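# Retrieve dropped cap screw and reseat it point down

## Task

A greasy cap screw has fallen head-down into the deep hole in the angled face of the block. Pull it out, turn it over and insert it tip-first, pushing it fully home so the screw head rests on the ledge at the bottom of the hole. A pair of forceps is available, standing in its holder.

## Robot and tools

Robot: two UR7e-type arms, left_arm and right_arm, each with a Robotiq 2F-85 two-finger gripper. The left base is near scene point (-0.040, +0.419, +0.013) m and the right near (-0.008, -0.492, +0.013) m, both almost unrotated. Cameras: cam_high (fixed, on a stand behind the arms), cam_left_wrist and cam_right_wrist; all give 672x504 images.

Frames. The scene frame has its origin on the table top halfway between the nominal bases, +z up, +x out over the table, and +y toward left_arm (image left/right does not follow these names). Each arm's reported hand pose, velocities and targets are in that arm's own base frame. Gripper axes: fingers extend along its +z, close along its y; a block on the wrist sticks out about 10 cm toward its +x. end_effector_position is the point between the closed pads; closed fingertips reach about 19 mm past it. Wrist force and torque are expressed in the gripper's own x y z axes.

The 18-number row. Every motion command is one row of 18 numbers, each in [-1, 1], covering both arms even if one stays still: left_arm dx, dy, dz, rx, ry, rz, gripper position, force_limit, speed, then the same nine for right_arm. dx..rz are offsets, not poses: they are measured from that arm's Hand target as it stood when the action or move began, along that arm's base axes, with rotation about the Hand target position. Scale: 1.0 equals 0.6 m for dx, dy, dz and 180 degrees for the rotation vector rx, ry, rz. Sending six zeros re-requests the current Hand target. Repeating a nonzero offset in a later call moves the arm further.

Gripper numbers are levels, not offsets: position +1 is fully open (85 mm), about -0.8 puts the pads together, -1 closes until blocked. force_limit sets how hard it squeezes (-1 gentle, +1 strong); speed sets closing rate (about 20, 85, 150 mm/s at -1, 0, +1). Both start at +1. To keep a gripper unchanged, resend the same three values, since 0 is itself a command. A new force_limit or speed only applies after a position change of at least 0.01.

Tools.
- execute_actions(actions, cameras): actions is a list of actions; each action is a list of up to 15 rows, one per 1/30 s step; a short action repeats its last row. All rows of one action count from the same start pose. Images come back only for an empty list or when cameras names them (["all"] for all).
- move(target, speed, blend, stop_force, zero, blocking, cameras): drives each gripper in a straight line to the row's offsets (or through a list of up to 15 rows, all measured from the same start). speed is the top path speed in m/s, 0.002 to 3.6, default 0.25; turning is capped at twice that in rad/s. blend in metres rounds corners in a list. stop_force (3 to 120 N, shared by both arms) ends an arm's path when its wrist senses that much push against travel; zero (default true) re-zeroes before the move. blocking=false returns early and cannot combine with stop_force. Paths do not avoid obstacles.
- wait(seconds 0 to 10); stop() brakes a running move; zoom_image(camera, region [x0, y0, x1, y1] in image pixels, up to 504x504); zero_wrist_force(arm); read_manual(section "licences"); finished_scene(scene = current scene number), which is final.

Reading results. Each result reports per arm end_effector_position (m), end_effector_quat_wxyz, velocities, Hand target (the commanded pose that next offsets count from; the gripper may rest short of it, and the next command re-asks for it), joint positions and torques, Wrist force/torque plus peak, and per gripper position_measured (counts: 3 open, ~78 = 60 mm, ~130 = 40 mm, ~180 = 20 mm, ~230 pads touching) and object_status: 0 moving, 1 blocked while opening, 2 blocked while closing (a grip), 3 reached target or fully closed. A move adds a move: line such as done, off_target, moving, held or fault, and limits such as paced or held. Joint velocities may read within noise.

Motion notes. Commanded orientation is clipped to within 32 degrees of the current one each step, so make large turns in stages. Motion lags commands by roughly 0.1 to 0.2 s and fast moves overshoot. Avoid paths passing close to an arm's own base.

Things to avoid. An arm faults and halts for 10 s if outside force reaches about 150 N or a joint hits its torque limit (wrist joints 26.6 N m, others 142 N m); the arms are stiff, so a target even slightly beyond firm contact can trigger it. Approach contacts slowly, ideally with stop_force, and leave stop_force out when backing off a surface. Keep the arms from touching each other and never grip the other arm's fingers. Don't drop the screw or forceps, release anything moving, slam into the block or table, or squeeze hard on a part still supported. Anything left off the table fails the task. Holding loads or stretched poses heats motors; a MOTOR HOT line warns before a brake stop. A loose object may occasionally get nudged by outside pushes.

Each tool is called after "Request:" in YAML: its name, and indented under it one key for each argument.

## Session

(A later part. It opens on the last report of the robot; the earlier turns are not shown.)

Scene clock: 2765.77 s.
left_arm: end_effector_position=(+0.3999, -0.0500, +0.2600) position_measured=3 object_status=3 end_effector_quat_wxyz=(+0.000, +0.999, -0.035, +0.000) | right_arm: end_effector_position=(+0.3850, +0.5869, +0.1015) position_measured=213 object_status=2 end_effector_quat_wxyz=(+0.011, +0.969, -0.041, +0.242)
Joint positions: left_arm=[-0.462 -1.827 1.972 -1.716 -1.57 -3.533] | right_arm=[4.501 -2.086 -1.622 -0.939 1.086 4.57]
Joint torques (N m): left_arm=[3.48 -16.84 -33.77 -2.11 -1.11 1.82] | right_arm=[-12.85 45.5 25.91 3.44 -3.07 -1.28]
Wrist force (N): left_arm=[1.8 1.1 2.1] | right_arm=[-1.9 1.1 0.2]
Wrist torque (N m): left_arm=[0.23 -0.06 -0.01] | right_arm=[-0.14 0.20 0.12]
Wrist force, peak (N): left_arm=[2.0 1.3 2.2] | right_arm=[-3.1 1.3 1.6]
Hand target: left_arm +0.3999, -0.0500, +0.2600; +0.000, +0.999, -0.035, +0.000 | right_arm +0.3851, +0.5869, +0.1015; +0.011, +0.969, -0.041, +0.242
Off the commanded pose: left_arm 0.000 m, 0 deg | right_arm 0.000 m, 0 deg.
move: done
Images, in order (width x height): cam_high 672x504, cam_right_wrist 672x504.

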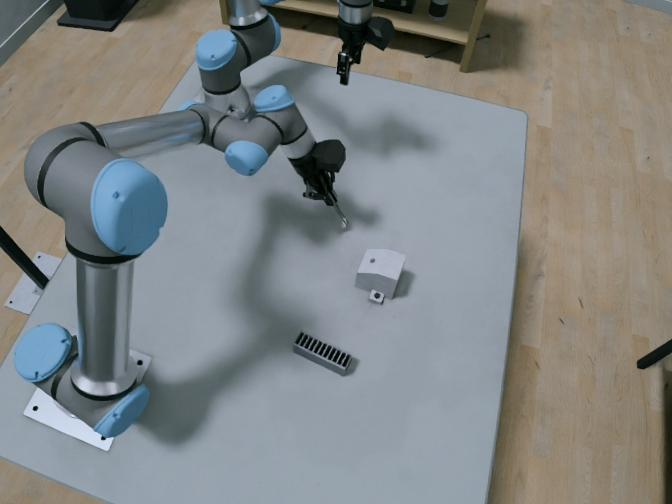

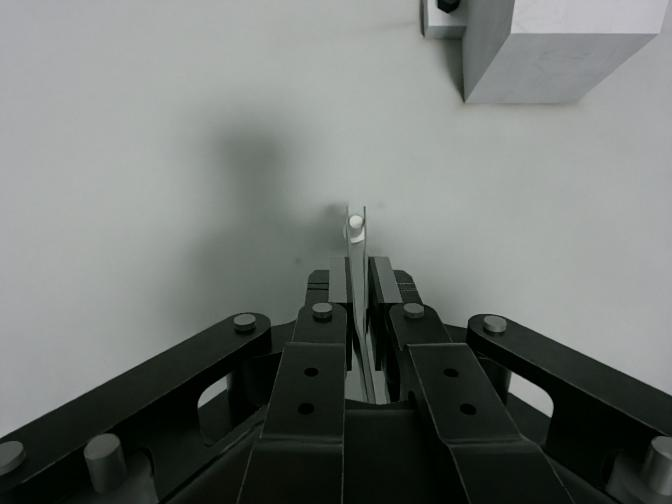

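Request:
move:
  target: [0,0,0,0,0,0,1,1,1,0,0,-0.025,0,0,0,-1,-1,-1]
  speed: 0.01
  stop_force: 3
  cameras: ["cam_right_wrist"]

Request:
zoom_image:
  camera: "cam_right_wrist"
  region: [310, 180, 410, 280]

Scene clock: 2820.43 s.
left_arm: end_effector_position=(+0.3999, -0.0500, +0.2600) position_measured=3 object_status=3 end_effector_quat_wxyz=(+0.000, +0.999, -0.035, +0.000) | right_arm: end_effector_position=(+0.3851, +0.5869, +0.0865) position_measured=213 object_status=2 end_effector_quat_wxyz=(+0.011, +0.969, -0.041, +0.242)
Joint positions: left_arm=[-0.462 -1.827 1.972 -1.716 -1.57 -3.533] | right_arm=[4.501 -2.105 -1.636 -0.905 1.086 4.57]
Joint torques (N m): left_arm=[4.12 -17.86 -34.73 -2.1 -1.03 1.89] | right_arm=[-12.26 51.87 28.46 1.3 -2.59 0.09]
Wrist force (N): left_arm=[1.7 1.1 2.0] | right_arm=[-2.0 1.5 0.1]
Wrist torque (N m): left_arm=[0.24 -0.04 -0.01] | right_arm=[-0.08 0.22 0.13]
Wrist force, peak (N): left_arm=[1.9 1.3 2.4] | right_arm=[-2.2 1.7 -0.1]
Hand target: left_arm +0.3999, -0.0500, +0.2600; +0.000, +0.999, -0.035, +0.000 | right_arm +0.3851, +0.5869, +0.0865; +0.011, +0.969, -0.041, +0.242
Off the commanded pose: left_arm 0.000 m, 0 deg | right_arm 0.000 m, 0 deg.
move: done
Images, in order (width x height): cam_right_wrist 672x504.

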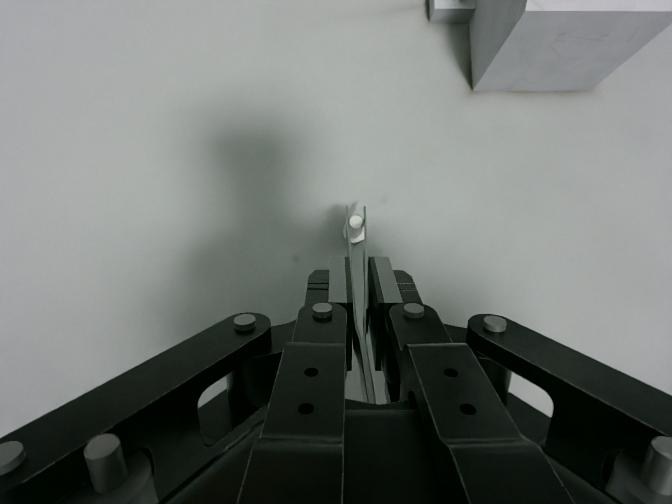

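Scaled by 5.040 from the camera's 672x504 image, which has a finer 960x720 frame.

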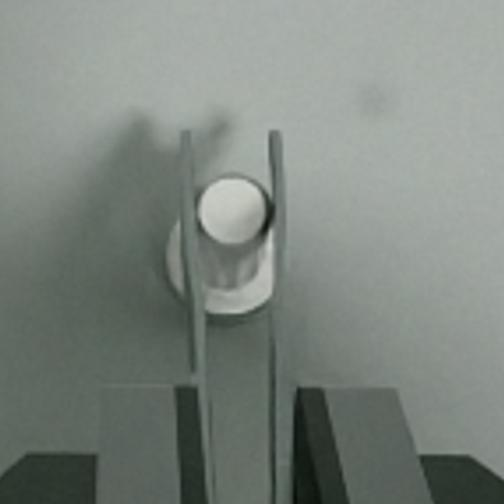

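Request:
move:
  target: [0,0,0,0,0,0,1,1,1,0,0,-0.035,0,0,0,-1,-1,-1]
  speed: 0.01
  stop_force: 3
  cameras: ["cam_right_wrist"]

Request:
zoom_image:
  camera: "cam_right_wrist"
  region: [310, 180, 410, 280]

Scene clock: 2844.03 s.
left_arm: end_effector_position=(+0.3999, -0.0500, +0.2600) position_measured=3 object_status=3 end_effector_quat_wxyz=(+0.000, +0.999, -0.035, +0.000) | right_arm: end_effector_position=(+0.3851, +0.5869, +0.0680) position_measured=213 object_status=2 end_effector_quat_wxyz=(+0.011, +0.969, -0.041, +0.242)
Joint positions: left_arm=[-0.462 -1.827 1.972 -1.716 -1.57 -3.533] | right_arm=[4.501 -2.131 -1.651 -0.865 1.086 4.57]
Joint torques (N m): left_arm=[3.19 -17.04 -34 -2.13 -1.01 1.81] | right_arm=[-11.92 52.37 28.31 1.8 -1.29 -1.45]
Wrist force (N): left_arm=[1.9 1.2 2.2] | right_arm=[-1.2 1.4 -0.5]
Wrist torque (N m): left_arm=[0.25 -0.08 -0.01] | right_arm=[-0.11 0.26 0.13]
Wrist force, peak (N): left_arm=[2.0 1.3 2.2] | right_arm=[-1.7 1.5 -3.9]
Hand target: left_arm +0.3999, -0.0500, +0.2600; +0.000, +0.999, -0.035, +0.000 | right_arm +0.3851, +0.5869, +0.0680; +0.011, +0.969, -0.041, +0.242 (not the last commanded pose)
Off the commanded pose: left_arm 0.000 m, 0 deg | right_arm 0.002 m, 0 deg.
move: contact (right_arm)
Images, in order (width x height): cam_right_wrist 672x504.

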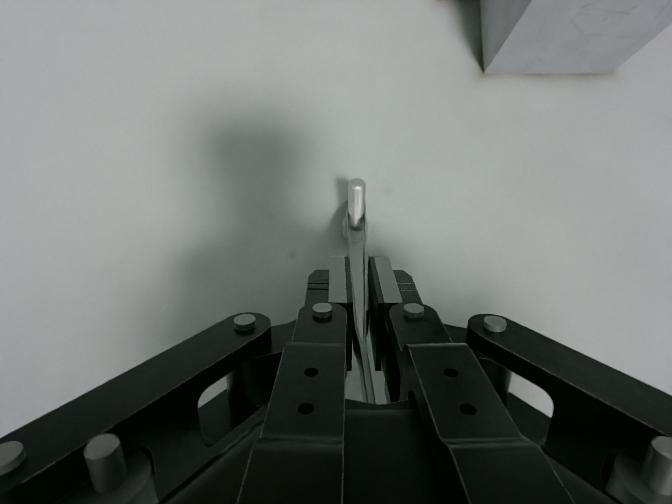

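Scaled by 5.040 from the camera's 672x504 image, which has a finer 960x720 frame.

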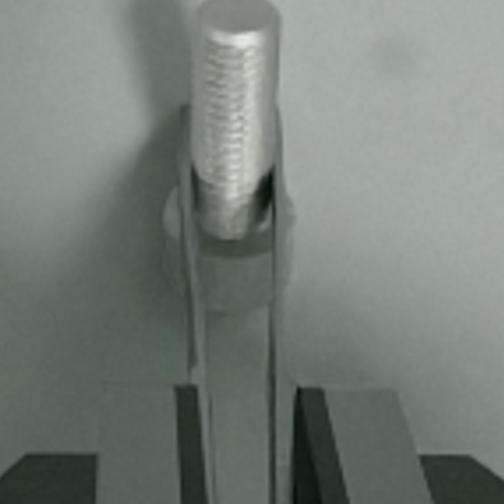

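Request:
move:
  target: [0,0,0,0,0,0,1,1,1,0.0083,0,-0.0067,0,0,0,-1,-1,-1]
  speed: 0.01
  stop_force: 6
  cameras: ["cam_right_wrist"]

Request:
zoom_image:
  camera: "cam_right_wrist"
  region: [310, 170, 410, 270]

Scene clock: 2901.33 s.
left_arm: end_effector_position=(+0.3999, -0.0500, +0.2600) position_measured=3 object_status=3 end_effector_quat_wxyz=(+0.000, +0.999, -0.035, +0.000) | right_arm: end_effector_position=(+0.3900, +0.5869, +0.0640) position_measured=213 object_status=2 end_effector_quat_wxyz=(+0.011, +0.969, -0.041, +0.242)
Joint positions: left_arm=[-0.462 -1.827 1.972 -1.716 -1.57 -3.533] | right_arm=[4.493 -2.141 -1.647 -0.854 1.087 4.561]
Joint torques (N m): left_arm=[3.17 -18.39 -34.2 -2.29 -1.01 1.92] | right_arm=[10.87 51.25 9.84 1.22 0.55 1.14]
Wrist force (N): left_arm=[2.0 1.3 2.0] | right_arm=[-1.6 1.5 -3.0]
Wrist torque (N m): left_arm=[0.25 -0.09 -0.01] | right_arm=[-0.12 0.29 0.19]
Wrist force, peak (N): left_arm=[2.0 1.2 2.3] | right_arm=[-1.5 1.7 -4.2]
Hand target: left_arm +0.3999, -0.0500, +0.2600; +0.000, +0.999, -0.035, +0.000 | right_arm +0.3900, +0.5869, +0.0640; +0.011, +0.969, -0.041, +0.242
Off the commanded pose: left_arm 0.000 m, 0 deg | right_arm 0.000 m, 0 deg.
move: done
Images, in order (width x height): cam_right_wrist 672x504.

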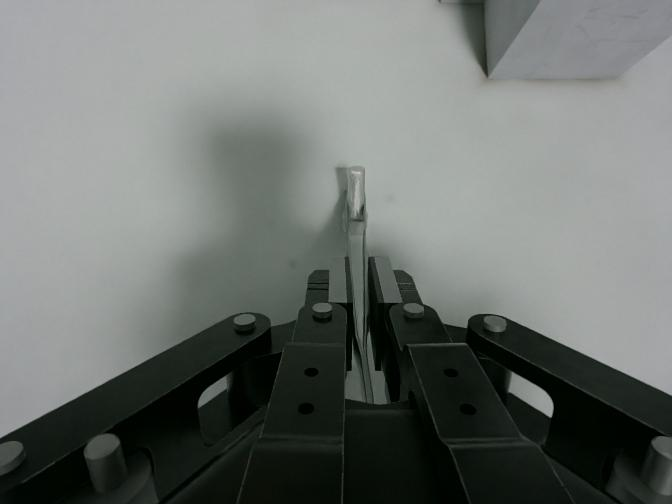

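Scaled by 5.040 from the camera's 672x504 image, which has a finer 960x720 frame.

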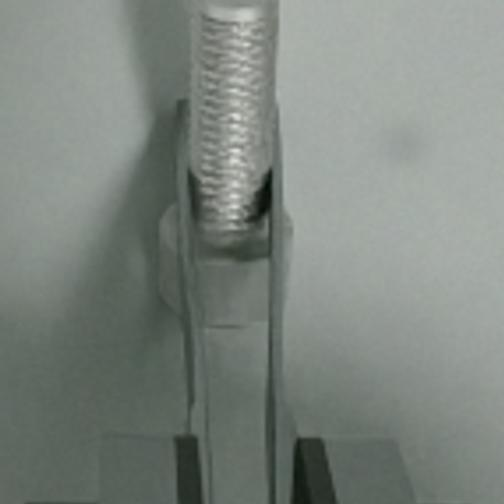

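Request:
move:
  target: [0,0,0,0,0,0,1,1,1,0.002,0,-0.0018,0,0,0,-1,-1,-1]
  speed: 0.01

Request:
move:
  target: [0,0,0,0,0,0,1,1,1,0,0,0,0,0,0,-0.625,-1,-1]
  speed: 0.01
  cameras: ["cam_right_wrist"]

Request:
zoom_image:
  camera: "cam_right_wrist"
  region: [310, 150, 410, 250]

Scene clock: 2915.27 s.
left_arm: end_effector_position=(+0.3999, -0.0500, +0.2600) position_measured=3 object_status=3 end_effector_quat_wxyz=(+0.000, +0.999, -0.035, +0.000) | right_arm: end_effector_position=(+0.3913, +0.5869, +0.0629) position_measured=213 object_status=2 end_effector_quat_wxyz=(+0.011, +0.969, -0.041, +0.242)
Joint positions: left_arm=[-0.462 -1.827 1.972 -1.716 -1.57 -3.533] | right_arm=[4.491 -2.144 -1.646 -0.851 1.087 4.559]
Joint torques (N m): left_arm=[3.12 -18.72 -33.95 -2.21 -0.97 1.96] | right_arm=[-11.73 31.88 25.97 3.88 1.26 -1.35]
Wrist force (N): left_arm=[1.7 1.1 2.1] | right_arm=[-1.8 1.5 -3.8]
Wrist torque (N m): left_arm=[0.23 -0.04 -0.01] | right_arm=[-0.12 0.29 0.19]
Wrist force, peak (N): left_arm=[2.1 1.4 2.2] | right_arm=[-1.7 1.6 -3.9]
Hand target: left_arm +0.3999, -0.0500, +0.2600; +0.000, +0.999, -0.035, +0.000 | right_arm +0.3912, +0.5869, +0.0629; +0.011, +0.969, -0.041, +0.242
Off the commanded pose: left_arm 0.000 m, 0 deg | right_arm 0.000 m, 0 deg.
move: done

Scene clock: 2915.77 s.
left_arm: end_effector_position=(+0.3999, -0.0500, +0.2600) position_measured=3 object_status=3 end_effector_quat_wxyz=(+0.000, +0.999, -0.035, +0.000) | right_arm: end_effector_position=(+0.3913, +0.5869, +0.0629) position_measured=207 object_status=3 end_effector_quat_wxyz=(+0.011, +0.969, -0.041, +0.242)
Joint positions: left_arm=[-0.462 -1.827 1.972 -1.716 -1.57 -3.533] | right_arm=[4.491 -2.144 -1.646 -0.851 1.087 4.559]
Joint torques (N m): left_arm=[3.12 -18.5 -34 -2.2 -1.03 1.94] | right_arm=[-8.29 38.53 23.47 2.17 0.79 0.61]
Wrist force (N): left_arm=[2.0 1.1 2.0] | right_arm=[-1.6 1.4 0.2]
Wrist torque (N m): left_arm=[0.24 -0.08 -0.01] | right_arm=[-0.09 0.18 0.20]
Wrist force, peak (N): left_arm=[2.0 1.4 2.1] | right_arm=[-1.5 1.5 -4.0]
Hand target: left_arm +0.3999, -0.0500, +0.2600; +0.000, +0.999, -0.035, +0.000 | right_arm +0.3912, +0.5869, +0.0629; +0.011, +0.969, -0.041, +0.242
Off the commanded pose: left_arm 0.000 m, 0 deg | right_arm 0.000 m, 0 deg.
move: done
Images, in order (width x height): cam_right_wrist 672x504.

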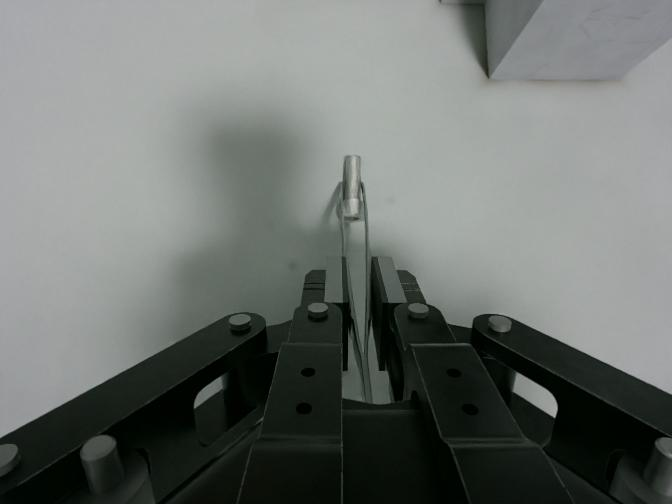

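Scaled by 5.040 from the camera's 672x504 image, which has a finer 960x720 frame.

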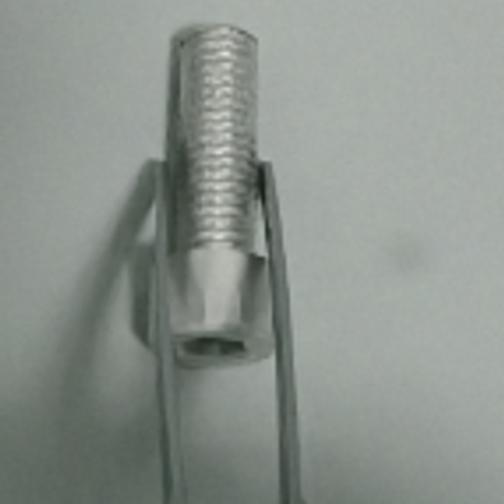

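Request:
move:
  target: [0,0,0,0,0,0,1,1,1,0,0,0,0,0,0,-0.64,-1,-1]
  speed: 0.01

Request:
move:
  target: [0,0,0,0,0,0,1,1,1,-0.0117,0.001,0.0221,0,0,0,-0.64,-1,-1]
  speed: 0.03
  cameras: ["cam_right_wrist"]

Request:
zoom_image:
  camera: "cam_right_wrist"
  region: [310, 130, 430, 250]

Scene clock: 2934.50 s.
left_arm: end_effector_position=(+0.3999, -0.0500, +0.2600) position_measured=3 object_status=3 end_effector_quat_wxyz=(+0.000, +0.999, -0.035, +0.000) | right_arm: end_effector_position=(+0.3912, +0.5869, +0.0629) position_measured=209 object_status=3 end_effector_quat_wxyz=(+0.011, +0.969, -0.041, +0.242)
Joint positions: left_arm=[-0.462 -1.827 1.972 -1.716 -1.57 -3.533] | right_arm=[4.491 -2.144 -1.646 -0.851 1.087 4.559]
Joint torques (N m): left_arm=[3.5 -18.22 -33.84 -2.14 -0.97 1.9] | right_arm=[9.19 48.45 11.45 2.15 -2.73 0.7]
Wrist force (N): left_arm=[1.9 1.0 2.0] | right_arm=[-1.7 1.4 -0.4]
Wrist torque (N m): left_arm=[0.21 -0.08 -0.01] | right_arm=[-0.08 0.20 0.19]
Wrist force, peak (N): left_arm=[2.0 1.2 2.4] | right_arm=[-2.2 1.5 -0.3]
Hand target: left_arm +0.3999, -0.0500, +0.2600; +0.000, +0.999, -0.035, +0.000 | right_arm +0.3912, +0.5869, +0.0629; +0.011, +0.969, -0.041, +0.242
Off the commanded pose: left_arm 0.000 m, 0 deg | right_arm 0.000 m, 0 deg.
move: done

Scene clock: 2935.27 s.
left_arm: end_effector_position=(+0.3999, -0.0500, +0.2600) position_measured=3 object_status=3 end_effector_quat_wxyz=(+0.000, +0.999, -0.035, +0.000) | right_arm: end_effector_position=(+0.3841, +0.5876, +0.0764) position_measured=209 object_status=3 end_effector_quat_wxyz=(+0.011, +0.969, -0.041, +0.242) end_effector_velocity=(+0.001, +0.001, -0.001) end_effector_angular_velocity=(+0.003, +0.001, +0.000)
Joint positions: left_arm=[-0.462 -1.827 1.972 -1.716 -1.57 -3.533] | right_arm=[4.502 -2.12 -1.644 -0.884 1.086 4.572]
Joint velocities: left_arm=[within noise] | right_arm=[-0.001 -0.003 0 0.007 0.002 -0.002]
Joint torques (N m): left_arm=[2.77 -18.95 -34.44 -2.01 -0.96 1.78] | right_arm=[-9.82 29.2 23.49 4.98 -3.01 -1.11]
Wrist force (N): left_arm=[2.0 1.2 2.1] | right_arm=[-1.6 1.5 -0.1]
Wrist torque (N m): left_arm=[0.24 -0.08 -0.01] | right_arm=[-0.07 0.17 0.08]
Wrist force, peak (N): left_arm=[1.9 1.3 2.3] | right_arm=[-2.2 1.4 -0.4]
Hand target: left_arm +0.3999, -0.0500, +0.2600; +0.000, +0.999, -0.035, +0.000 | right_arm +0.3842, +0.5875, +0.0762; +0.011, +0.969, -0.041, +0.242
Off the commanded pose: left_arm 0.000 m, 0 deg | right_arm 0.000 m, 0 deg.
move: done
Images, in order (width x height): cam_right_wrist 672x504.

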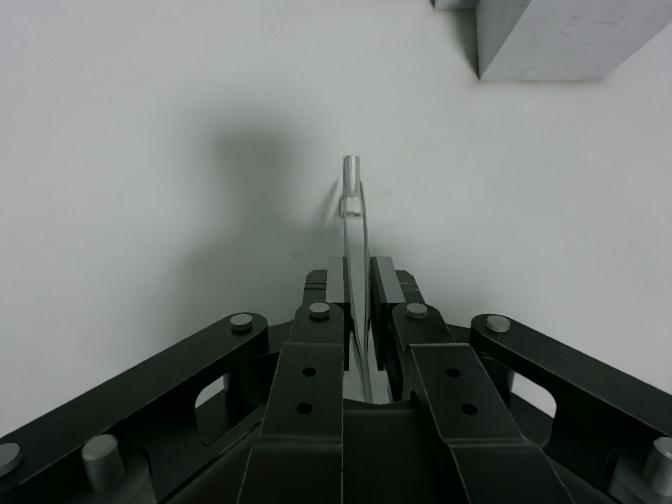

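Scaled by 4.200 from the camera's 672x504 image, which has a finer 960x720 frame.

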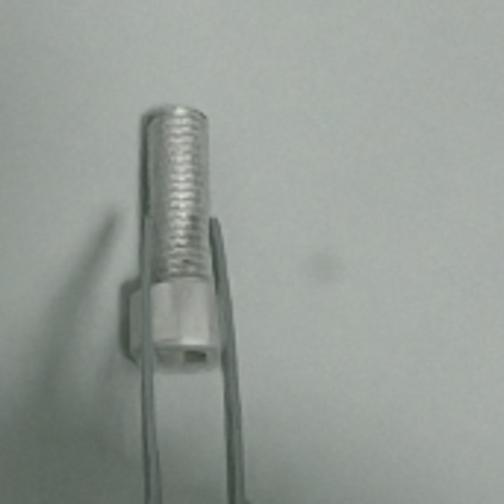

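Request:
move:
  target: [0,0,0,0,0,0,-0.115,-1,0,-0.01,0.001,0.06,0,0,0,-0.64,-1,-1]
  speed: 0.08

Request:
move:
  target:
    - [0,0,0,0,0,0,-0.115,-1,0,0.06,-0.613,0.206,0,0,0,-1,-1,-1]
    - [0.1373,-0.4663,-0.3083,-0.0280,-0.3043,-0.0128,-0.115,-1,0,0.06,-0.613,0.206,0,0,0,-1,-1,-1]
  speed: [0.25,0.3]
  blend: [0.05,0]
  cameras: ["cam_left_wrist","cam_right_wrist"]

Scene clock: 3001.50 s.
left_arm: end_effector_position=(+0.3999, -0.0500, +0.2600) position_measured=143 object_status=0 end_effector_quat_wxyz=(+0.000, +0.999, -0.035, +0.000) | right_arm: end_effector_position=(+0.3782, +0.5882, +0.1122) position_measured=209 object_status=3 end_effector_quat_wxyz=(+0.011, +0.969, -0.041, +0.242)
Joint positions: left_arm=[-0.462 -1.827 1.972 -1.716 -1.57 -3.533] | right_arm=[4.512 -2.069 -1.616 -0.967 1.085 4.582]
Joint torques (N m): left_arm=[2.82 -18.32 -34.83 -2.13 -1.03 1.9] | right_arm=[-12.89 29.3 11.6 2.47 -2.56 -1.63]
Wrist force (N): left_arm=[1.8 1.3 2.1] | right_arm=[-2.1 1.5 -0.3]
Wrist torque (N m): left_arm=[0.26 -0.05 -0.01] | right_arm=[-0.06 0.25 0.08]
Wrist force, peak (N): left_arm=[1.9 1.5 2.4] | right_arm=[-2.9 1.7 1.1]
Hand target: left_arm +0.3999, -0.0500, +0.2600; +0.000, +0.999, -0.035, +0.000 | right_arm +0.3782, +0.5881, +0.1122; +0.011, +0.969, -0.041, +0.242
Off the commanded pose: left_arm 0.000 m, 0 deg | right_arm 0.000 m, 0 deg.
move: done

Scene clock: 3005.20 s.
left_arm: end_effector_position=(+0.4823, -0.3297, +0.0750) position_measured=143 object_status=3 end_effector_quat_wxyz=(+0.026, +0.885, -0.050, +0.461) end_effector_velocity=(+0.001, +0.002, +0.000) end_effector_angular_velocity=(-0.002, -0.003, +0.004) | right_arm: end_effector_position=(+0.4142, +0.2203, +0.2358) position_measured=217 object_status=2 end_effector_quat_wxyz=(+0.011, +0.969, -0.041, +0.242)
Joint positions: left_arm=[-1.173 -1.098 2.378 -3.46 -0.774 -3.938] | right_arm=[4.172 -1.291 -2.191 -1.002 1.135 4.207]
Joint velocities: left_arm=[0.002 0.003 0.002 -0.007 0.003 -0.001] | right_arm=[within noise]
Joint torques (N m): left_arm=[-5.36 -21.79 -7.28 -4.29 2.52 -1.67] | right_arm=[11.43 -1.09 30.92 5.1 -3.16 -1.17]
Wrist force (N): left_arm=[0.3 0.6 1.2] | right_arm=[-1.6 2.1 -0.5]
Wrist torque (N m): left_arm=[0.16 0.00 0.00] | right_arm=[0.04 0.22 0.04]
Wrist force, peak (N): left_arm=[-1.2 2.3 2.3] | right_arm=[-3.3 -1.4 0.5]
Hand target: left_arm +0.4823, -0.3297, +0.0750; +0.026, +0.885, -0.050, +0.461 | right_arm +0.4142, +0.2203, +0.2358; +0.011, +0.969, -0.041, +0.242
Off the commanded pose: left_arm 0.000 m, 0 deg | right_arm 0.000 m, 0 deg.
move: done
Images, in order (width x height): cam_left_wrist 672x504, cam_right_wrist 672x504.

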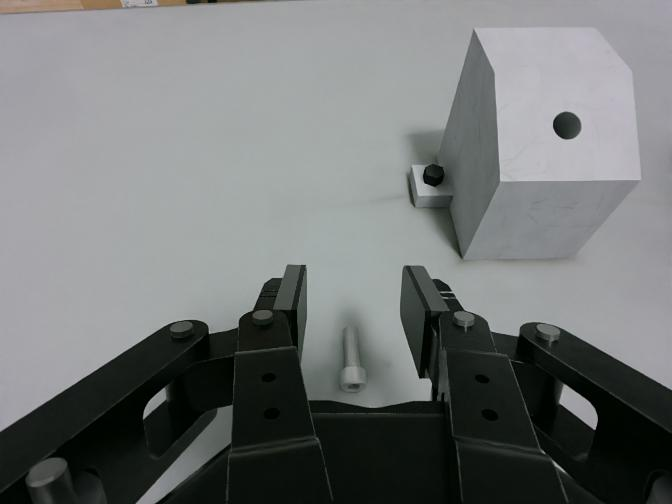

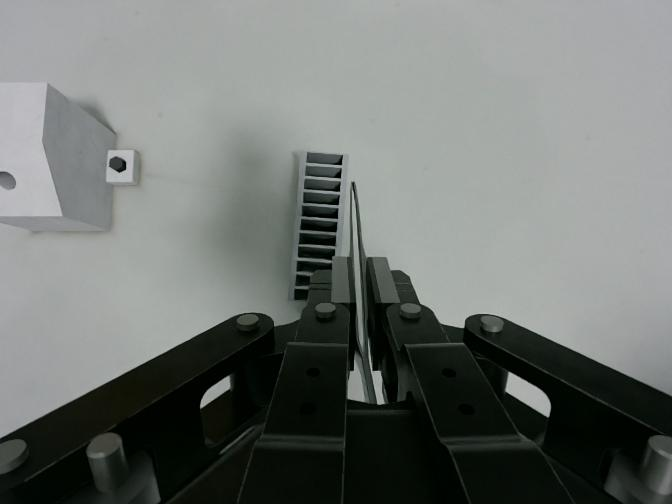

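Request:
zoom_image:
  camera: "cam_left_wrist"
  region: [310, 310, 390, 400]

Scaled by 5.600 from the camera's 672x504 image, which has a finer 960x720 frame.

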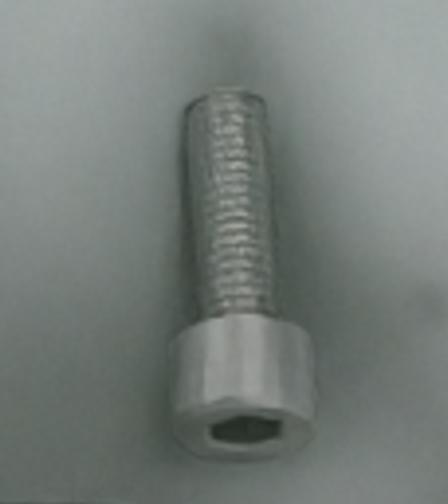

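Request:
move:
  target: [-0.0142,-0.0015,-0.0917,0,0,0.0056,-0.115,-1,0,0,0,0,0,0,0,-1,-1,-1]
  speed: 0.12

Request:
move:
  target: [0,0,-0.045,0,0,0,-0.115,-1,0,0,0,0,0,0,0,-1,-1,-1]
  speed: 0.012
  stop_force: 4
  cameras: ["cam_left_wrist"]

Request:
zoom_image:
  camera: "cam_left_wrist"
  region: [280, 230, 430, 400]

Scene clock: 3076.00 s.
left_arm: end_effector_position=(+0.4738, -0.3307, +0.0200) position_measured=143 object_status=3 end_effector_quat_wxyz=(+0.022, +0.886, -0.043, +0.462) | right_arm: end_effector_position=(+0.4142, +0.2203, +0.2358) position_measured=217 object_status=2 end_effector_quat_wxyz=(+0.011, +0.969, -0.041, +0.242)
Joint positions: left_arm=[-1.199 -0.928 2.379 -3.594 -0.75 -3.99] | right_arm=[4.172 -1.291 -2.191 -1.002 1.135 4.207]
Joint torques (N m): left_arm=[4.4 -23.59 -6.45 -4.11 0.03 0.65] | right_arm=[11.45 -0.82 31.07 4.83 -3.1 -1.09]
Wrist force (N): left_arm=[0.3 0.5 1.3] | right_arm=[-1.7 2.1 -0.2]
Wrist torque (N m): left_arm=[0.15 0.00 -0.13] | right_arm=[0.04 0.22 0.05]
Wrist force, peak (N): left_arm=[-1.5 0.3 2.1] | right_arm=[-1.9 2.1 -0.3]
Hand target: left_arm +0.4738, -0.3306, +0.0200; +0.022, +0.886, -0.043, +0.462 | right_arm +0.4142, +0.2203, +0.2358; +0.011, +0.969, -0.041, +0.242
Off the commanded pose: left_arm 0.000 m, 0 deg | right_arm 0.000 m, 0 deg.
move: done

Scene clock: 3078.27 s.
left_arm: end_effector_position=(+0.4738, -0.3306, +0.0049) position_measured=143 object_status=3 end_effector_quat_wxyz=(+0.022, +0.886, -0.042, +0.462) | right_arm: end_effector_position=(+0.4142, +0.2203, +0.2358) position_measured=217 object_status=2 end_effector_quat_wxyz=(+0.011, +0.969, -0.041, +0.242)
Joint positions: left_arm=[-1.199 -0.877 2.372 -3.638 -0.75 -3.99] | right_arm=[4.172 -1.291 -2.191 -1.002 1.135 4.207]
Joint torques (N m): left_arm=[2.33 -32.84 9.66 -3.76 0.08 -2.06] | right_arm=[11.56 -1.12 30.95 4.72 -3.03 -1.19]
Wrist force (N): left_arm=[3.0 1.3 -0.1] | right_arm=[-1.5 1.9 -0.4]
Wrist torque (N m): left_arm=[0.10 0.02 -0.16] | right_arm=[0.02 0.20 0.04]
Wrist force, peak (N): left_arm=[9.9 0.1 -11.4] | right_arm=[-1.8 2.0 -0.4]
Hand target: left_arm +0.4738, -0.3306, +0.0049; +0.022, +0.886, -0.042, +0.462 (not the last commanded pose) | right_arm +0.4142, +0.2203, +0.2358; +0.011, +0.969, -0.041, +0.242
Off the commanded pose: left_arm 0.012 m, 0 deg | right_arm 0.000 m, 0 deg.
move: contact (left_arm)
Images, in order (width x height): cam_left_wrist 672x504.

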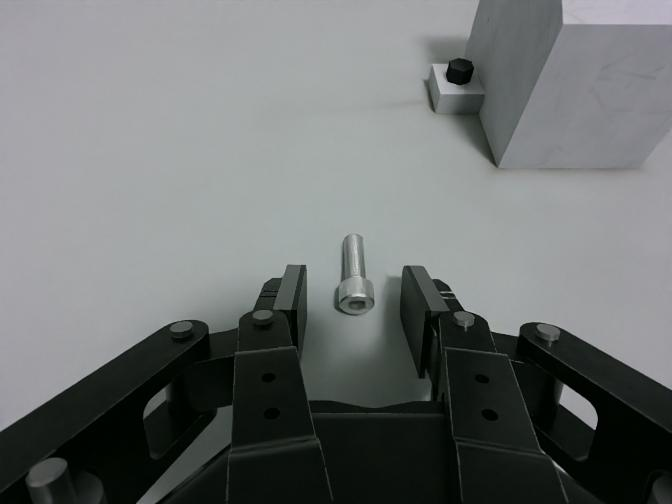

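Scaled by 2.965 from the camera's 672x504 image, which has a finer 960x720 frame.

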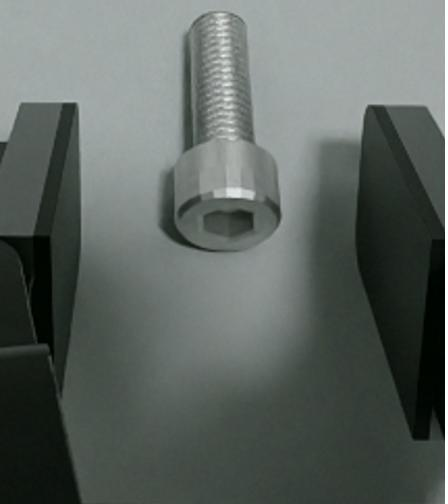

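Request:
move:
  target: [0.0028,-0.002,0.0045,0,0,0,-0.115,-1,0,0,0,0,0,0,0,-1,-1,-1]
  speed: 0.05

Request:
move:
  target: [0,0,0,0,0,0,-1,-1,-1,0,0,0,0,0,0,-1,-1,-1]
  speed: 0.05
  cameras: ["cam_left_wrist"]

Request:
zoom_image:
  camera: "cam_left_wrist"
  region: [280, 230, 430, 400]

Scene clock: 3110.73 s.
left_arm: end_effector_position=(+0.4755, -0.3319, +0.0077) position_measured=143 object_status=3 end_effector_quat_wxyz=(+0.022, +0.886, -0.042, +0.462) | right_arm: end_effector_position=(+0.4142, +0.2203, +0.2358) position_measured=217 object_status=2 end_effector_quat_wxyz=(+0.011, +0.969, -0.041, +0.242)
Joint positions: left_arm=[-1.196 -0.885 2.367 -3.628 -0.751 -3.987] | right_arm=[4.172 -1.291 -2.191 -1.002 1.135 4.207]
Joint torques (N m): left_arm=[1.51 -29.06 -10.75 -3.9 0.47 1.08] | right_arm=[11.32 -1 30.07 4.51 -2.95 -1.2]
Wrist force (N): left_arm=[0.2 0.6 1.2] | right_arm=[-1.3 1.7 -0.1]
Wrist torque (N m): left_arm=[0.16 0.01 -0.13] | right_arm=[-0.03 0.16 0.04]
Wrist force, peak (N): left_arm=[3.3 1.4 -0.2] | right_arm=[-1.6 2.2 -0.5]
Hand target: left_arm +0.4755, -0.3318, +0.0076; +0.022, +0.886, -0.042, +0.462 | right_arm +0.4142, +0.2203, +0.2358; +0.011, +0.969, -0.041, +0.242
Off the commanded pose: left_arm 0.000 m, 0 deg | right_arm 0.000 m, 0 deg.
move: done

Scene clock: 3112.07 s.
left_arm: end_effector_position=(+0.4755, -0.3318, +0.0076) position_measured=200 object_status=0 end_effector_quat_wxyz=(+0.022, +0.886, -0.042, +0.462) | right_arm: end_effector_position=(+0.4142, +0.2203, +0.2358) position_measured=217 object_status=2 end_effector_quat_wxyz=(+0.011, +0.969, -0.041, +0.242)
Joint positions: left_arm=[-1.196 -0.885 2.367 -3.628 -0.751 -3.987] | right_arm=[4.172 -1.291 -2.191 -1.002 1.135 4.207]
Joint torques (N m): left_arm=[-4.87 -25.33 8.18 -4.29 2.21 -2.05] | right_arm=[10.68 -0.63 30.65 4.59 -3.06 -1.19]
Wrist force (N): left_arm=[0.3 0.4 0.9] | right_arm=[-1.8 1.8 -0.6]
Wrist torque (N m): left_arm=[0.13 0.01 -0.13] | right_arm=[-0.01 0.24 0.04]
Wrist force, peak (N): left_arm=[0.1 0.5 1.5] | right_arm=[-1.7 2.2 -0.5]
Hand target: left_arm +0.4755, -0.3318, +0.0076; +0.022, +0.886, -0.042, +0.462 | right_arm +0.4142, +0.2203, +0.2358; +0.011, +0.969, -0.041, +0.242
Off the commanded pose: left_arm 0.000 m, 0 deg | right_arm 0.000 m, 0 deg.
move: done
Images, in order (width x height): cam_left_wrist 672x504.

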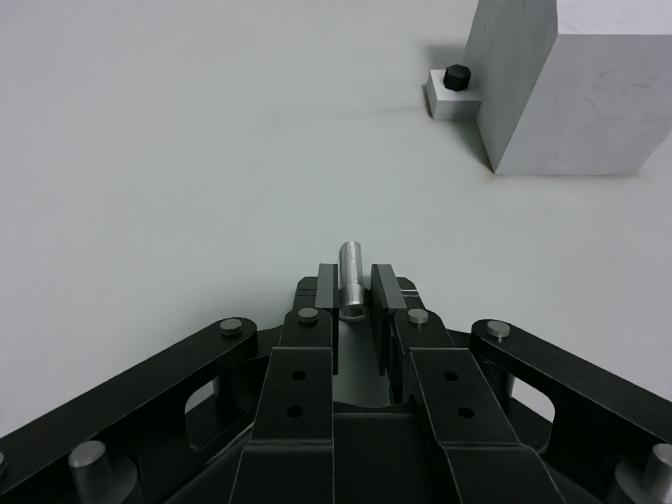

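Scaled by 2.965 from the camera's 672x504 image, which has a finer 960x720 frame.

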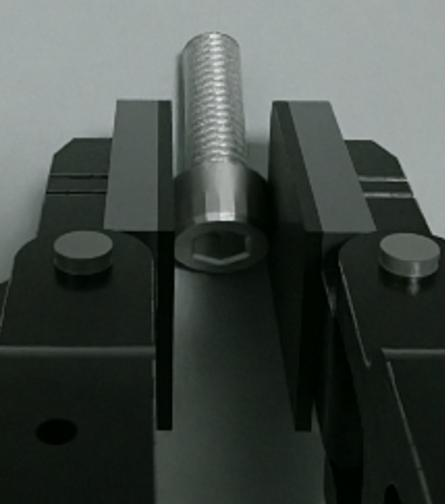

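Request:
move:
  target:
    - [0,0,0.2367,0,0,0,-1,-1,-1,0,0,0,0,0,0,-1,-1,-1]
    - [0.1238,-0.1902,0.1977,0.0277,0.2876,0,-1,-1,-1,0,0,0,0,0,0,-1,-1,-1]
  speed: [0.15,0.2]
  blend: [0.03,0]
  cameras: ["cam_left_wrist"]

Request:
zoom_image:
  camera: "cam_left_wrist"
  region: [290, 150, 430, 290]

Scene clock: 3169.23 s.
left_arm: end_effector_position=(+0.5497, -0.4459, +0.1262) position_measured=200 object_status=2 end_effector_quat_wxyz=(+0.001, +0.998, -0.048, +0.026) | right_arm: end_effector_position=(+0.4142, +0.2203, +0.2358) position_measured=217 object_status=2 end_effector_quat_wxyz=(+0.011, +0.969, -0.041, +0.242)
Joint positions: left_arm=[-0.885 -1.026 1.409 -1.991 -1.533 -3.93] | right_arm=[4.172 -1.291 -2.191 -1.002 1.135 4.207]
Joint torques (N m): left_arm=[-0.28 -38.25 -34.82 -1.61 -1.08 -2.45] | right_arm=[11.34 -1.87 30.05 4.14 -2.87 -1.14]
Wrist force (N): left_arm=[1.4 1.2 2.6] | right_arm=[-1.9 2.0 -0.3]
Wrist torque (N m): left_arm=[0.26 0.01 -0.01] | right_arm=[0.01 0.26 0.04]
Wrist force, peak (N): left_arm=[2.7 1.3 2.7] | right_arm=[-2.0 2.0 -0.5]
Hand target: left_arm +0.5497, -0.4460, +0.1262; +0.001, +0.998, -0.048, +0.026 | right_arm +0.4142, +0.2203, +0.2358; +0.011, +0.969, -0.041, +0.242
Off the commanded pose: left_arm 0.000 m, 0 deg | right_arm 0.000 m, 0 deg.
move: done
Images, in order (width x height): cam_left_wrist 672x504.

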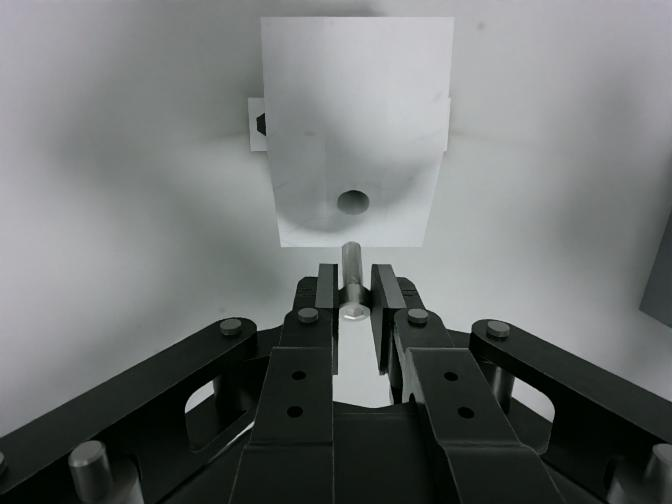

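Scaled by 3.600 from the camera's 672x504 image, which has a finer 960x720 frame.

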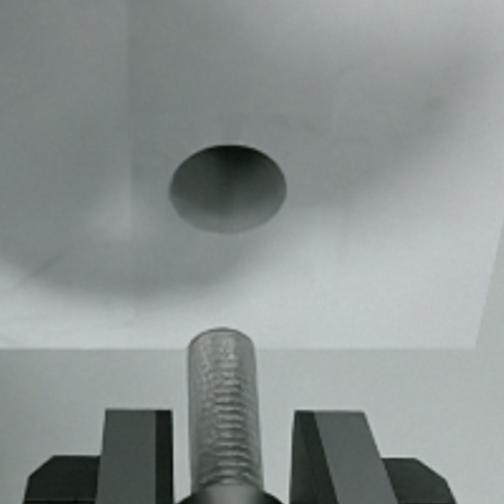

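Request:
move:
  target: [-0.01326,-0.00073,-0.01026,0,0,0,-1,-1,-1,0,0,0,0,0,0,-1,-1,-1]
  speed: 0.05

Request:
move:
  target: [0.0286,-0.00275,-0.03677,0,0,0,-1,-1,-1,0,0,0,0,0,0,-1,-1,-1]
  speed: 0.012
  stop_force: 4
  cameras: ["cam_left_wrist"]

Request:
zoom_image:
  camera: "cam_left_wrist"
  region: [290, 150, 430, 290]

Scene clock: 3232.73 s.
left_arm: end_effector_position=(+0.5417, -0.4464, +0.1200) position_measured=200 object_status=2 end_effector_quat_wxyz=(+0.001, +0.998, -0.048, +0.026) | right_arm: end_effector_position=(+0.4142, +0.2203, +0.2358) position_measured=217 object_status=2 end_effector_quat_wxyz=(+0.011, +0.969, -0.041, +0.242)
Joint positions: left_arm=[-0.895 -1.033 1.438 -2.012 -1.532 -3.939] | right_arm=[4.172 -1.291 -2.191 -1.002 1.135 4.207]
Joint torques (N m): left_arm=[5.78 -40.61 -33.44 -1.42 1.23 0.87] | right_arm=[11.37 -1.19 29.74 4 -2.79 -1.1]
Wrist force (N): left_arm=[1.4 1.2 2.5] | right_arm=[-1.8 2.0 -0.6]
Wrist torque (N m): left_arm=[0.26 0.01 0.00] | right_arm=[0.02 0.25 0.04]
Wrist force, peak (N): left_arm=[1.8 1.1 2.6] | right_arm=[-1.7 2.3 -0.4]
Hand target: left_arm +0.5418, -0.4464, +0.1201; +0.001, +0.998, -0.048, +0.026 | right_arm +0.4142, +0.2203, +0.2358; +0.011, +0.969, -0.041, +0.242
Off the commanded pose: left_arm 0.000 m, 0 deg | right_arm 0.000 m, 0 deg.
move: done

Scene clock: 3235.43 s.
left_arm: end_effector_position=(+0.5543, -0.4476, +0.1040) position_measured=200 object_status=2 end_effector_quat_wxyz=(+0.001, +0.998, -0.048, +0.026) | right_arm: end_effector_position=(+0.4142, +0.2203, +0.2358) position_measured=217 object_status=2 end_effector_quat_wxyz=(+0.011, +0.969, -0.041, +0.242)
Joint positions: left_arm=[-0.881 -0.995 1.42 -2.033 -1.533 -3.926] | right_arm=[4.172 -1.291 -2.191 -1.002 1.135 4.207]
Joint torques (N m): left_arm=[-5.19 -55.41 -8.48 -1.56 1.23 -2.38] | right_arm=[10.96 -1.7 29.45 3.93 -2.72 -1.1]
Wrist force (N): left_arm=[1.2 0.9 2.0] | right_arm=[-1.6 1.8 -0.2]
Wrist torque (N m): left_arm=[0.22 0.00 -0.12] | right_arm=[-0.01 0.22 0.04]
Wrist force, peak (N): left_arm=[-4.9 0.3 -11.5] | right_arm=[-1.9 2.1 -0.3]
Hand target: left_arm +0.5543, -0.4476, +0.1040; +0.001, +0.998, -0.048, +0.026 (not the last commanded pose) | right_arm +0.4142, +0.2203, +0.2358; +0.011, +0.969, -0.041, +0.242
Off the commanded pose: left_arm 0.008 m, 0 deg | right_arm 0.000 m, 0 deg.
move: contact (left_arm)
Images, in order (width x height): cam_left_wrist 672x504.

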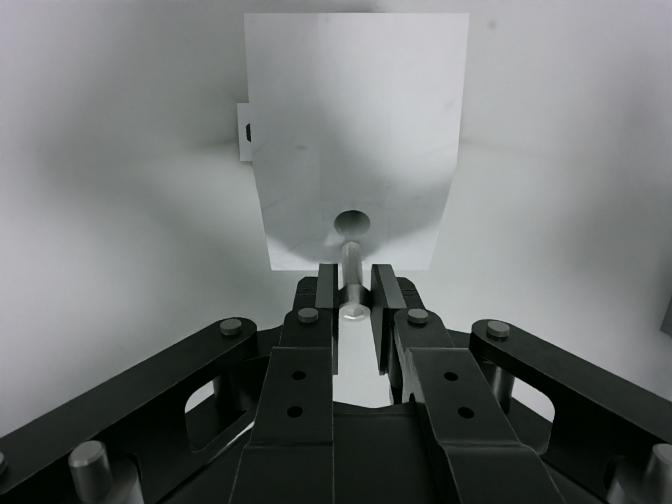

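Scaled by 3.600 from the camera's 672x504 image, which has a finer 960x720 frame.

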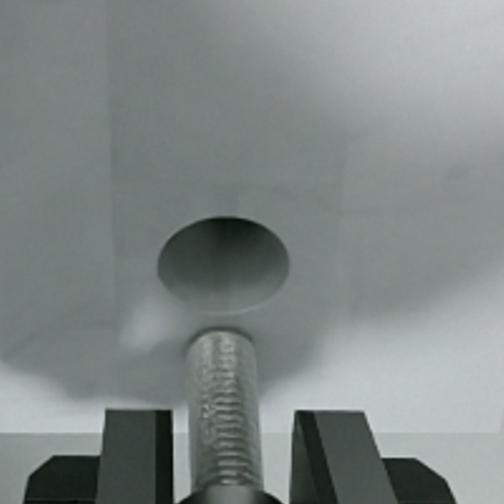

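Request:
move:
  target:
    - [-0.00408,0.0004,0.00525,0,0,0,-1,-1,-1,0,0,0,0,0,0,-1,-1,-1]
    - [0.00693,-0.00067,0.0188,-0.00426,-0.04424,0,-1,-1,-1,0,0,0,0,0,0,-1,-1,-1]
  speed: 0.05
  blend: [0.001,0]
  cameras: ["cam_left_wrist"]

Request:
zoom_image:
  camera: "cam_left_wrist"
  region: [300, 190, 400, 290]

Scene clock: 3336.40 s.
left_arm: end_effector_position=(+0.5583, -0.4480, +0.1153) position_measured=200 object_status=2 end_effector_quat_wxyz=(+0.004, +0.994, -0.048, +0.096) | right_arm: end_effector_position=(+0.4142, +0.2203, +0.2358) position_measured=217 object_status=2 end_effector_quat_wxyz=(+0.011, +0.969, -0.041, +0.242)
Joint positions: left_arm=[-0.915 -1.047 1.512 -2.168 -1.43 -3.951] | right_arm=[4.172 -1.291 -2.191 -1.002 1.135 4.207]
Joint torques (N m): left_arm=[7.65 -37.41 -33.65 -1.58 -1.19 0.13] | right_arm=[11.1 -1.32 29.53 3.69 -2.71 -1.09]
Wrist force (N): left_arm=[1.4 1.0 2.3] | right_arm=[-1.5 1.8 -0.2]
Wrist torque (N m): left_arm=[0.23 -0.04 0.01] | right_arm=[-0.01 0.20 0.04]
Wrist force, peak (N): left_arm=[1.8 0.9 3.2] | right_arm=[-1.9 2.3 -0.2]
Hand target: left_arm +0.5584, -0.4480, +0.1153; +0.004, +0.994, -0.048, +0.096 | right_arm +0.4142, +0.2203, +0.2358; +0.011, +0.969, -0.041, +0.242
Off the commanded pose: left_arm 0.000 m, 0 deg | right_arm 0.000 m, 0 deg.
move: done
Images, in order (width x height): cam_left_wrist 672x504.

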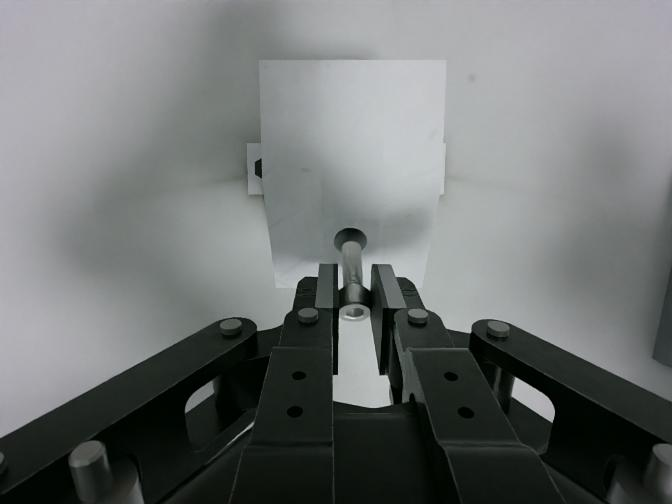

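Scaled by 5.040 from the camera's 672x504 image, which has a finer 960x720 frame.

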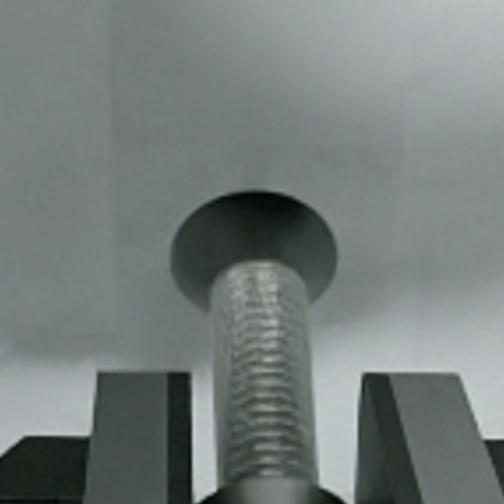

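Request:
move:
  target:
    - [0.00212,0.00055,-0.00263,0,0,0,-1,-1,-1,0,0,0,0,0,0,-1,-1,-1]
    - [0.02257,-0.00142,-0.0289,0,0,0,-1,-1,-1,0,0,0,0,0,0,-1,-1,-1]
  speed: 0.015
  stop_force: 4
  cameras: ["cam_left_wrist"]

Request:
zoom_image:
  camera: "cam_left_wrist"
  region: [280, 210, 420, 350]

Scene clock: 3364.53 s.
left_arm: end_effector_position=(+0.5720, -0.4489, +0.0980) position_measured=200 object_status=2 end_effector_quat_wxyz=(+0.004, +0.994, -0.048, +0.096) | right_arm: end_effector_position=(+0.4142, +0.2203, +0.2358) position_measured=217 object_status=2 end_effector_quat_wxyz=(+0.011, +0.969, -0.041, +0.242)
Joint positions: left_arm=[-0.9 -1.004 1.493 -2.194 -1.432 -3.936] | right_arm=[4.172 -1.291 -2.191 -1.002 1.135 4.207]
Joint torques (N m): left_arm=[-5.44 -55.79 -9.26 -2.12 0.51 -2.25] | right_arm=[11.54 -1.23 28.76 3.4 -2.63 -1.15]
Wrist force (N): left_arm=[0.0 1.2 3.1] | right_arm=[-1.7 2.0 -0.3]
Wrist torque (N m): left_arm=[0.24 -0.05 -0.14] | right_arm=[0.03 0.22 0.04]
Wrist force, peak (N): left_arm=[0.0 1.0 3.2] | right_arm=[-1.9 1.9 -0.5]
Hand target: left_arm +0.5720, -0.4489, +0.0980; +0.004, +0.994, -0.048, +0.096 | right_arm +0.4142, +0.2203, +0.2358; +0.011, +0.969, -0.041, +0.242
Off the commanded pose: left_arm 0.000 m, 0 deg | right_arm 0.000 m, 0 deg.
move: done
Images, in order (width x height): cam_left_wrist 672x504.

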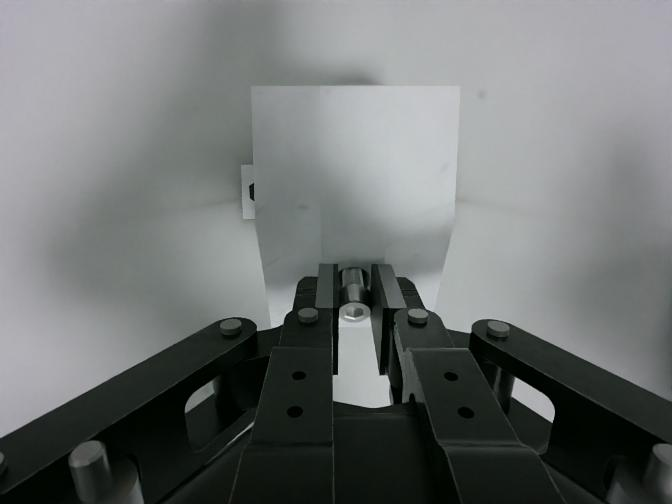

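Scaled by 3.600 from the camera's 672x504 image, which has a finer 960x720 frame.

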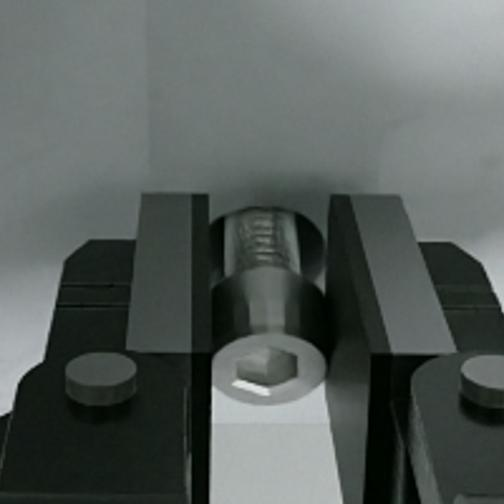

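Request:
move:
  target: [0,0,0,0,0,0,-0.35,-1,-1,0,0,0,0,0,0,-1,-1,-1]
  speed: 0.02
  cameras: ["cam_left_wrist"]

Request:
zoom_image:
  camera: "cam_left_wrist"
  region: [280, 210, 420, 350]

Scene clock: 3376.17 s.
left_arm: end_effector_position=(+0.5720, -0.4489, +0.0980) position_measured=173 object_status=0 end_effector_quat_wxyz=(+0.004, +0.994, -0.048, +0.096) | right_arm: end_effector_position=(+0.4142, +0.2203, +0.2358) position_measured=217 object_status=2 end_effector_quat_wxyz=(+0.011, +0.969, -0.041, +0.242)
Joint positions: left_arm=[-0.9 -1.004 1.493 -2.194 -1.432 -3.936] | right_arm=[4.172 -1.291 -2.191 -1.002 1.135 4.207]
Joint torques (N m): left_arm=[-5.04 -53.49 -8.42 -2.27 1.26 -2.16] | right_arm=[11.77 -1.6 28.17 3.2 -2.53 -1.13]
Wrist force (N): left_arm=[1.3 1.0 2.1] | right_arm=[-1.7 2.0 -0.2]
Wrist torque (N m): left_arm=[0.22 0.00 -0.14] | right_arm=[0.03 0.24 0.04]
Wrist force, peak (N): left_arm=[0.1 1.0 3.2] | right_arm=[-1.9 2.0 -0.6]
Hand target: left_arm +0.5720, -0.4489, +0.0980; +0.004, +0.994, -0.048, +0.096 | right_arm +0.4142, +0.2203, +0.2358; +0.011, +0.969, -0.041, +0.242
Off the commanded pose: left_arm 0.000 m, 0 deg | right_arm 0.000 m, 0 deg.
move: done
Images, in order (width x height): cam_left_wrist 672x504.

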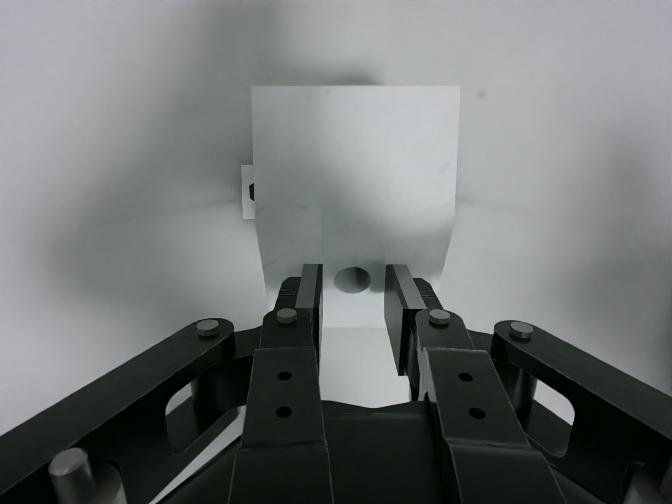

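Scaled by 3.600 from the camera's 672x504 image, which has a finer 960x720 frame.

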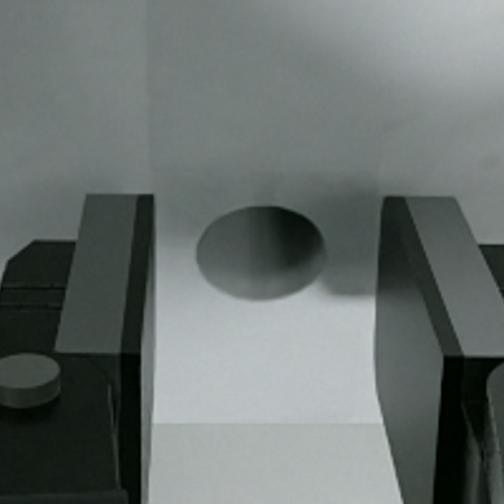

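Request:
move:
  target:
    - [-0.0408,0.004,0.0525,0,0,0,-0.35,-1,-1,0,0,0,0,0,0,-1,-1,-1]
    - [-0.0922,0.0092,0.0282,-0.0250,-0.2599,0,-0.35,-1,-1,0,0,0,0,0,0,-1,-1,-1]
  speed: [0.12,0.2]
  blend: [0.01,0]
  cameras: ["cam_left_wrist"]

Request:
zoom_image:
  camera: "cam_left_wrist"
  region: [310, 210, 390, 290]

Scene clock: 3403.90 s.
left_arm: end_effector_position=(+0.5167, -0.4433, +0.1149) position_measured=173 object_status=3 end_effector_quat_wxyz=(+0.023, +0.874, -0.042, +0.484) end_effector_velocity=(+0.000, +0.000, +0.001) end_effector_angular_velocity=(-0.005, -0.004, +0.001) | right_arm: end_effector_position=(+0.4142, +0.2203, +0.2358) position_measured=217 object_status=2 end_effector_quat_wxyz=(+0.011, +0.969, -0.041, +0.242)
Joint positions: left_arm=[-1.214 -1.04 2.065 -3.206 -0.703 -3.97] | right_arm=[4.172 -1.291 -2.191 -1.002 1.135 4.207]
Joint velocities: left_arm=[-0.001 0 0.001 -0.005 0.003 -0.001] | right_arm=[within noise]
Joint torques (N m): left_arm=[-4.29 -31.12 -26.27 -4.22 2.38 -2.07] | right_arm=[11.39 -1.14 27.91 3.21 -2.47 -1.15]
Wrist force (N): left_arm=[0.3 0.8 1.2] | right_arm=[-1.9 1.8 -0.7]
Wrist torque (N m): left_arm=[0.19 0.00 0.02] | right_arm=[0.00 0.26 0.04]
Wrist force, peak (N): left_arm=[1.9 1.1 4.0] | right_arm=[-1.7 2.2 -0.7]
Hand target: left_arm +0.5167, -0.4433, +0.1149; +0.023, +0.873, -0.042, +0.485 | right_arm +0.4142, +0.2203, +0.2358; +0.011, +0.969, -0.041, +0.242
Off the commanded pose: left_arm 0.000 m, 0 deg | right_arm 0.000 m, 0 deg.
move: done
Images, in order (width x height): cam_left_wrist 672x504.

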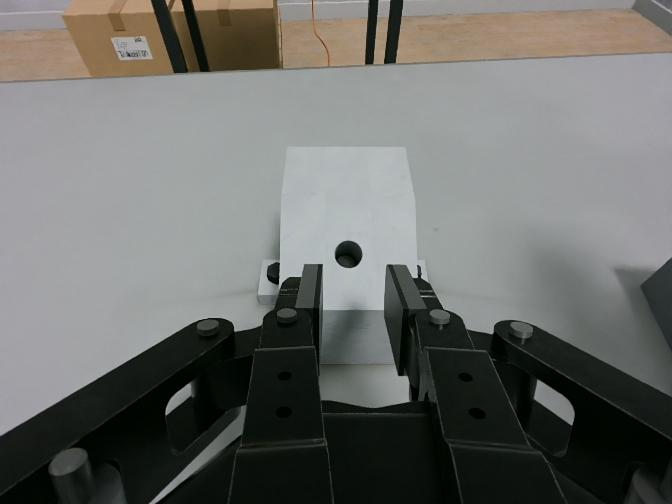

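Scaled by 6.300 from the camera's 672x504 image, which has a finer 960x720 frame.

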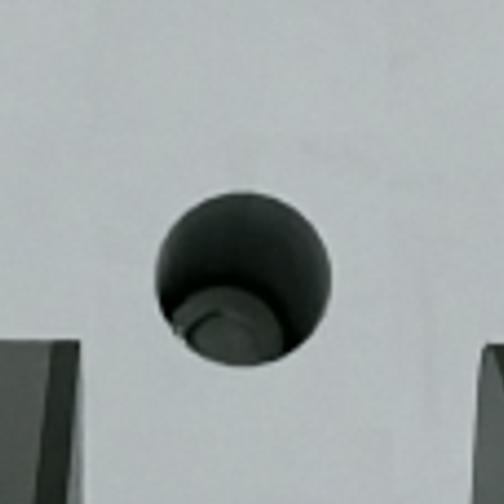

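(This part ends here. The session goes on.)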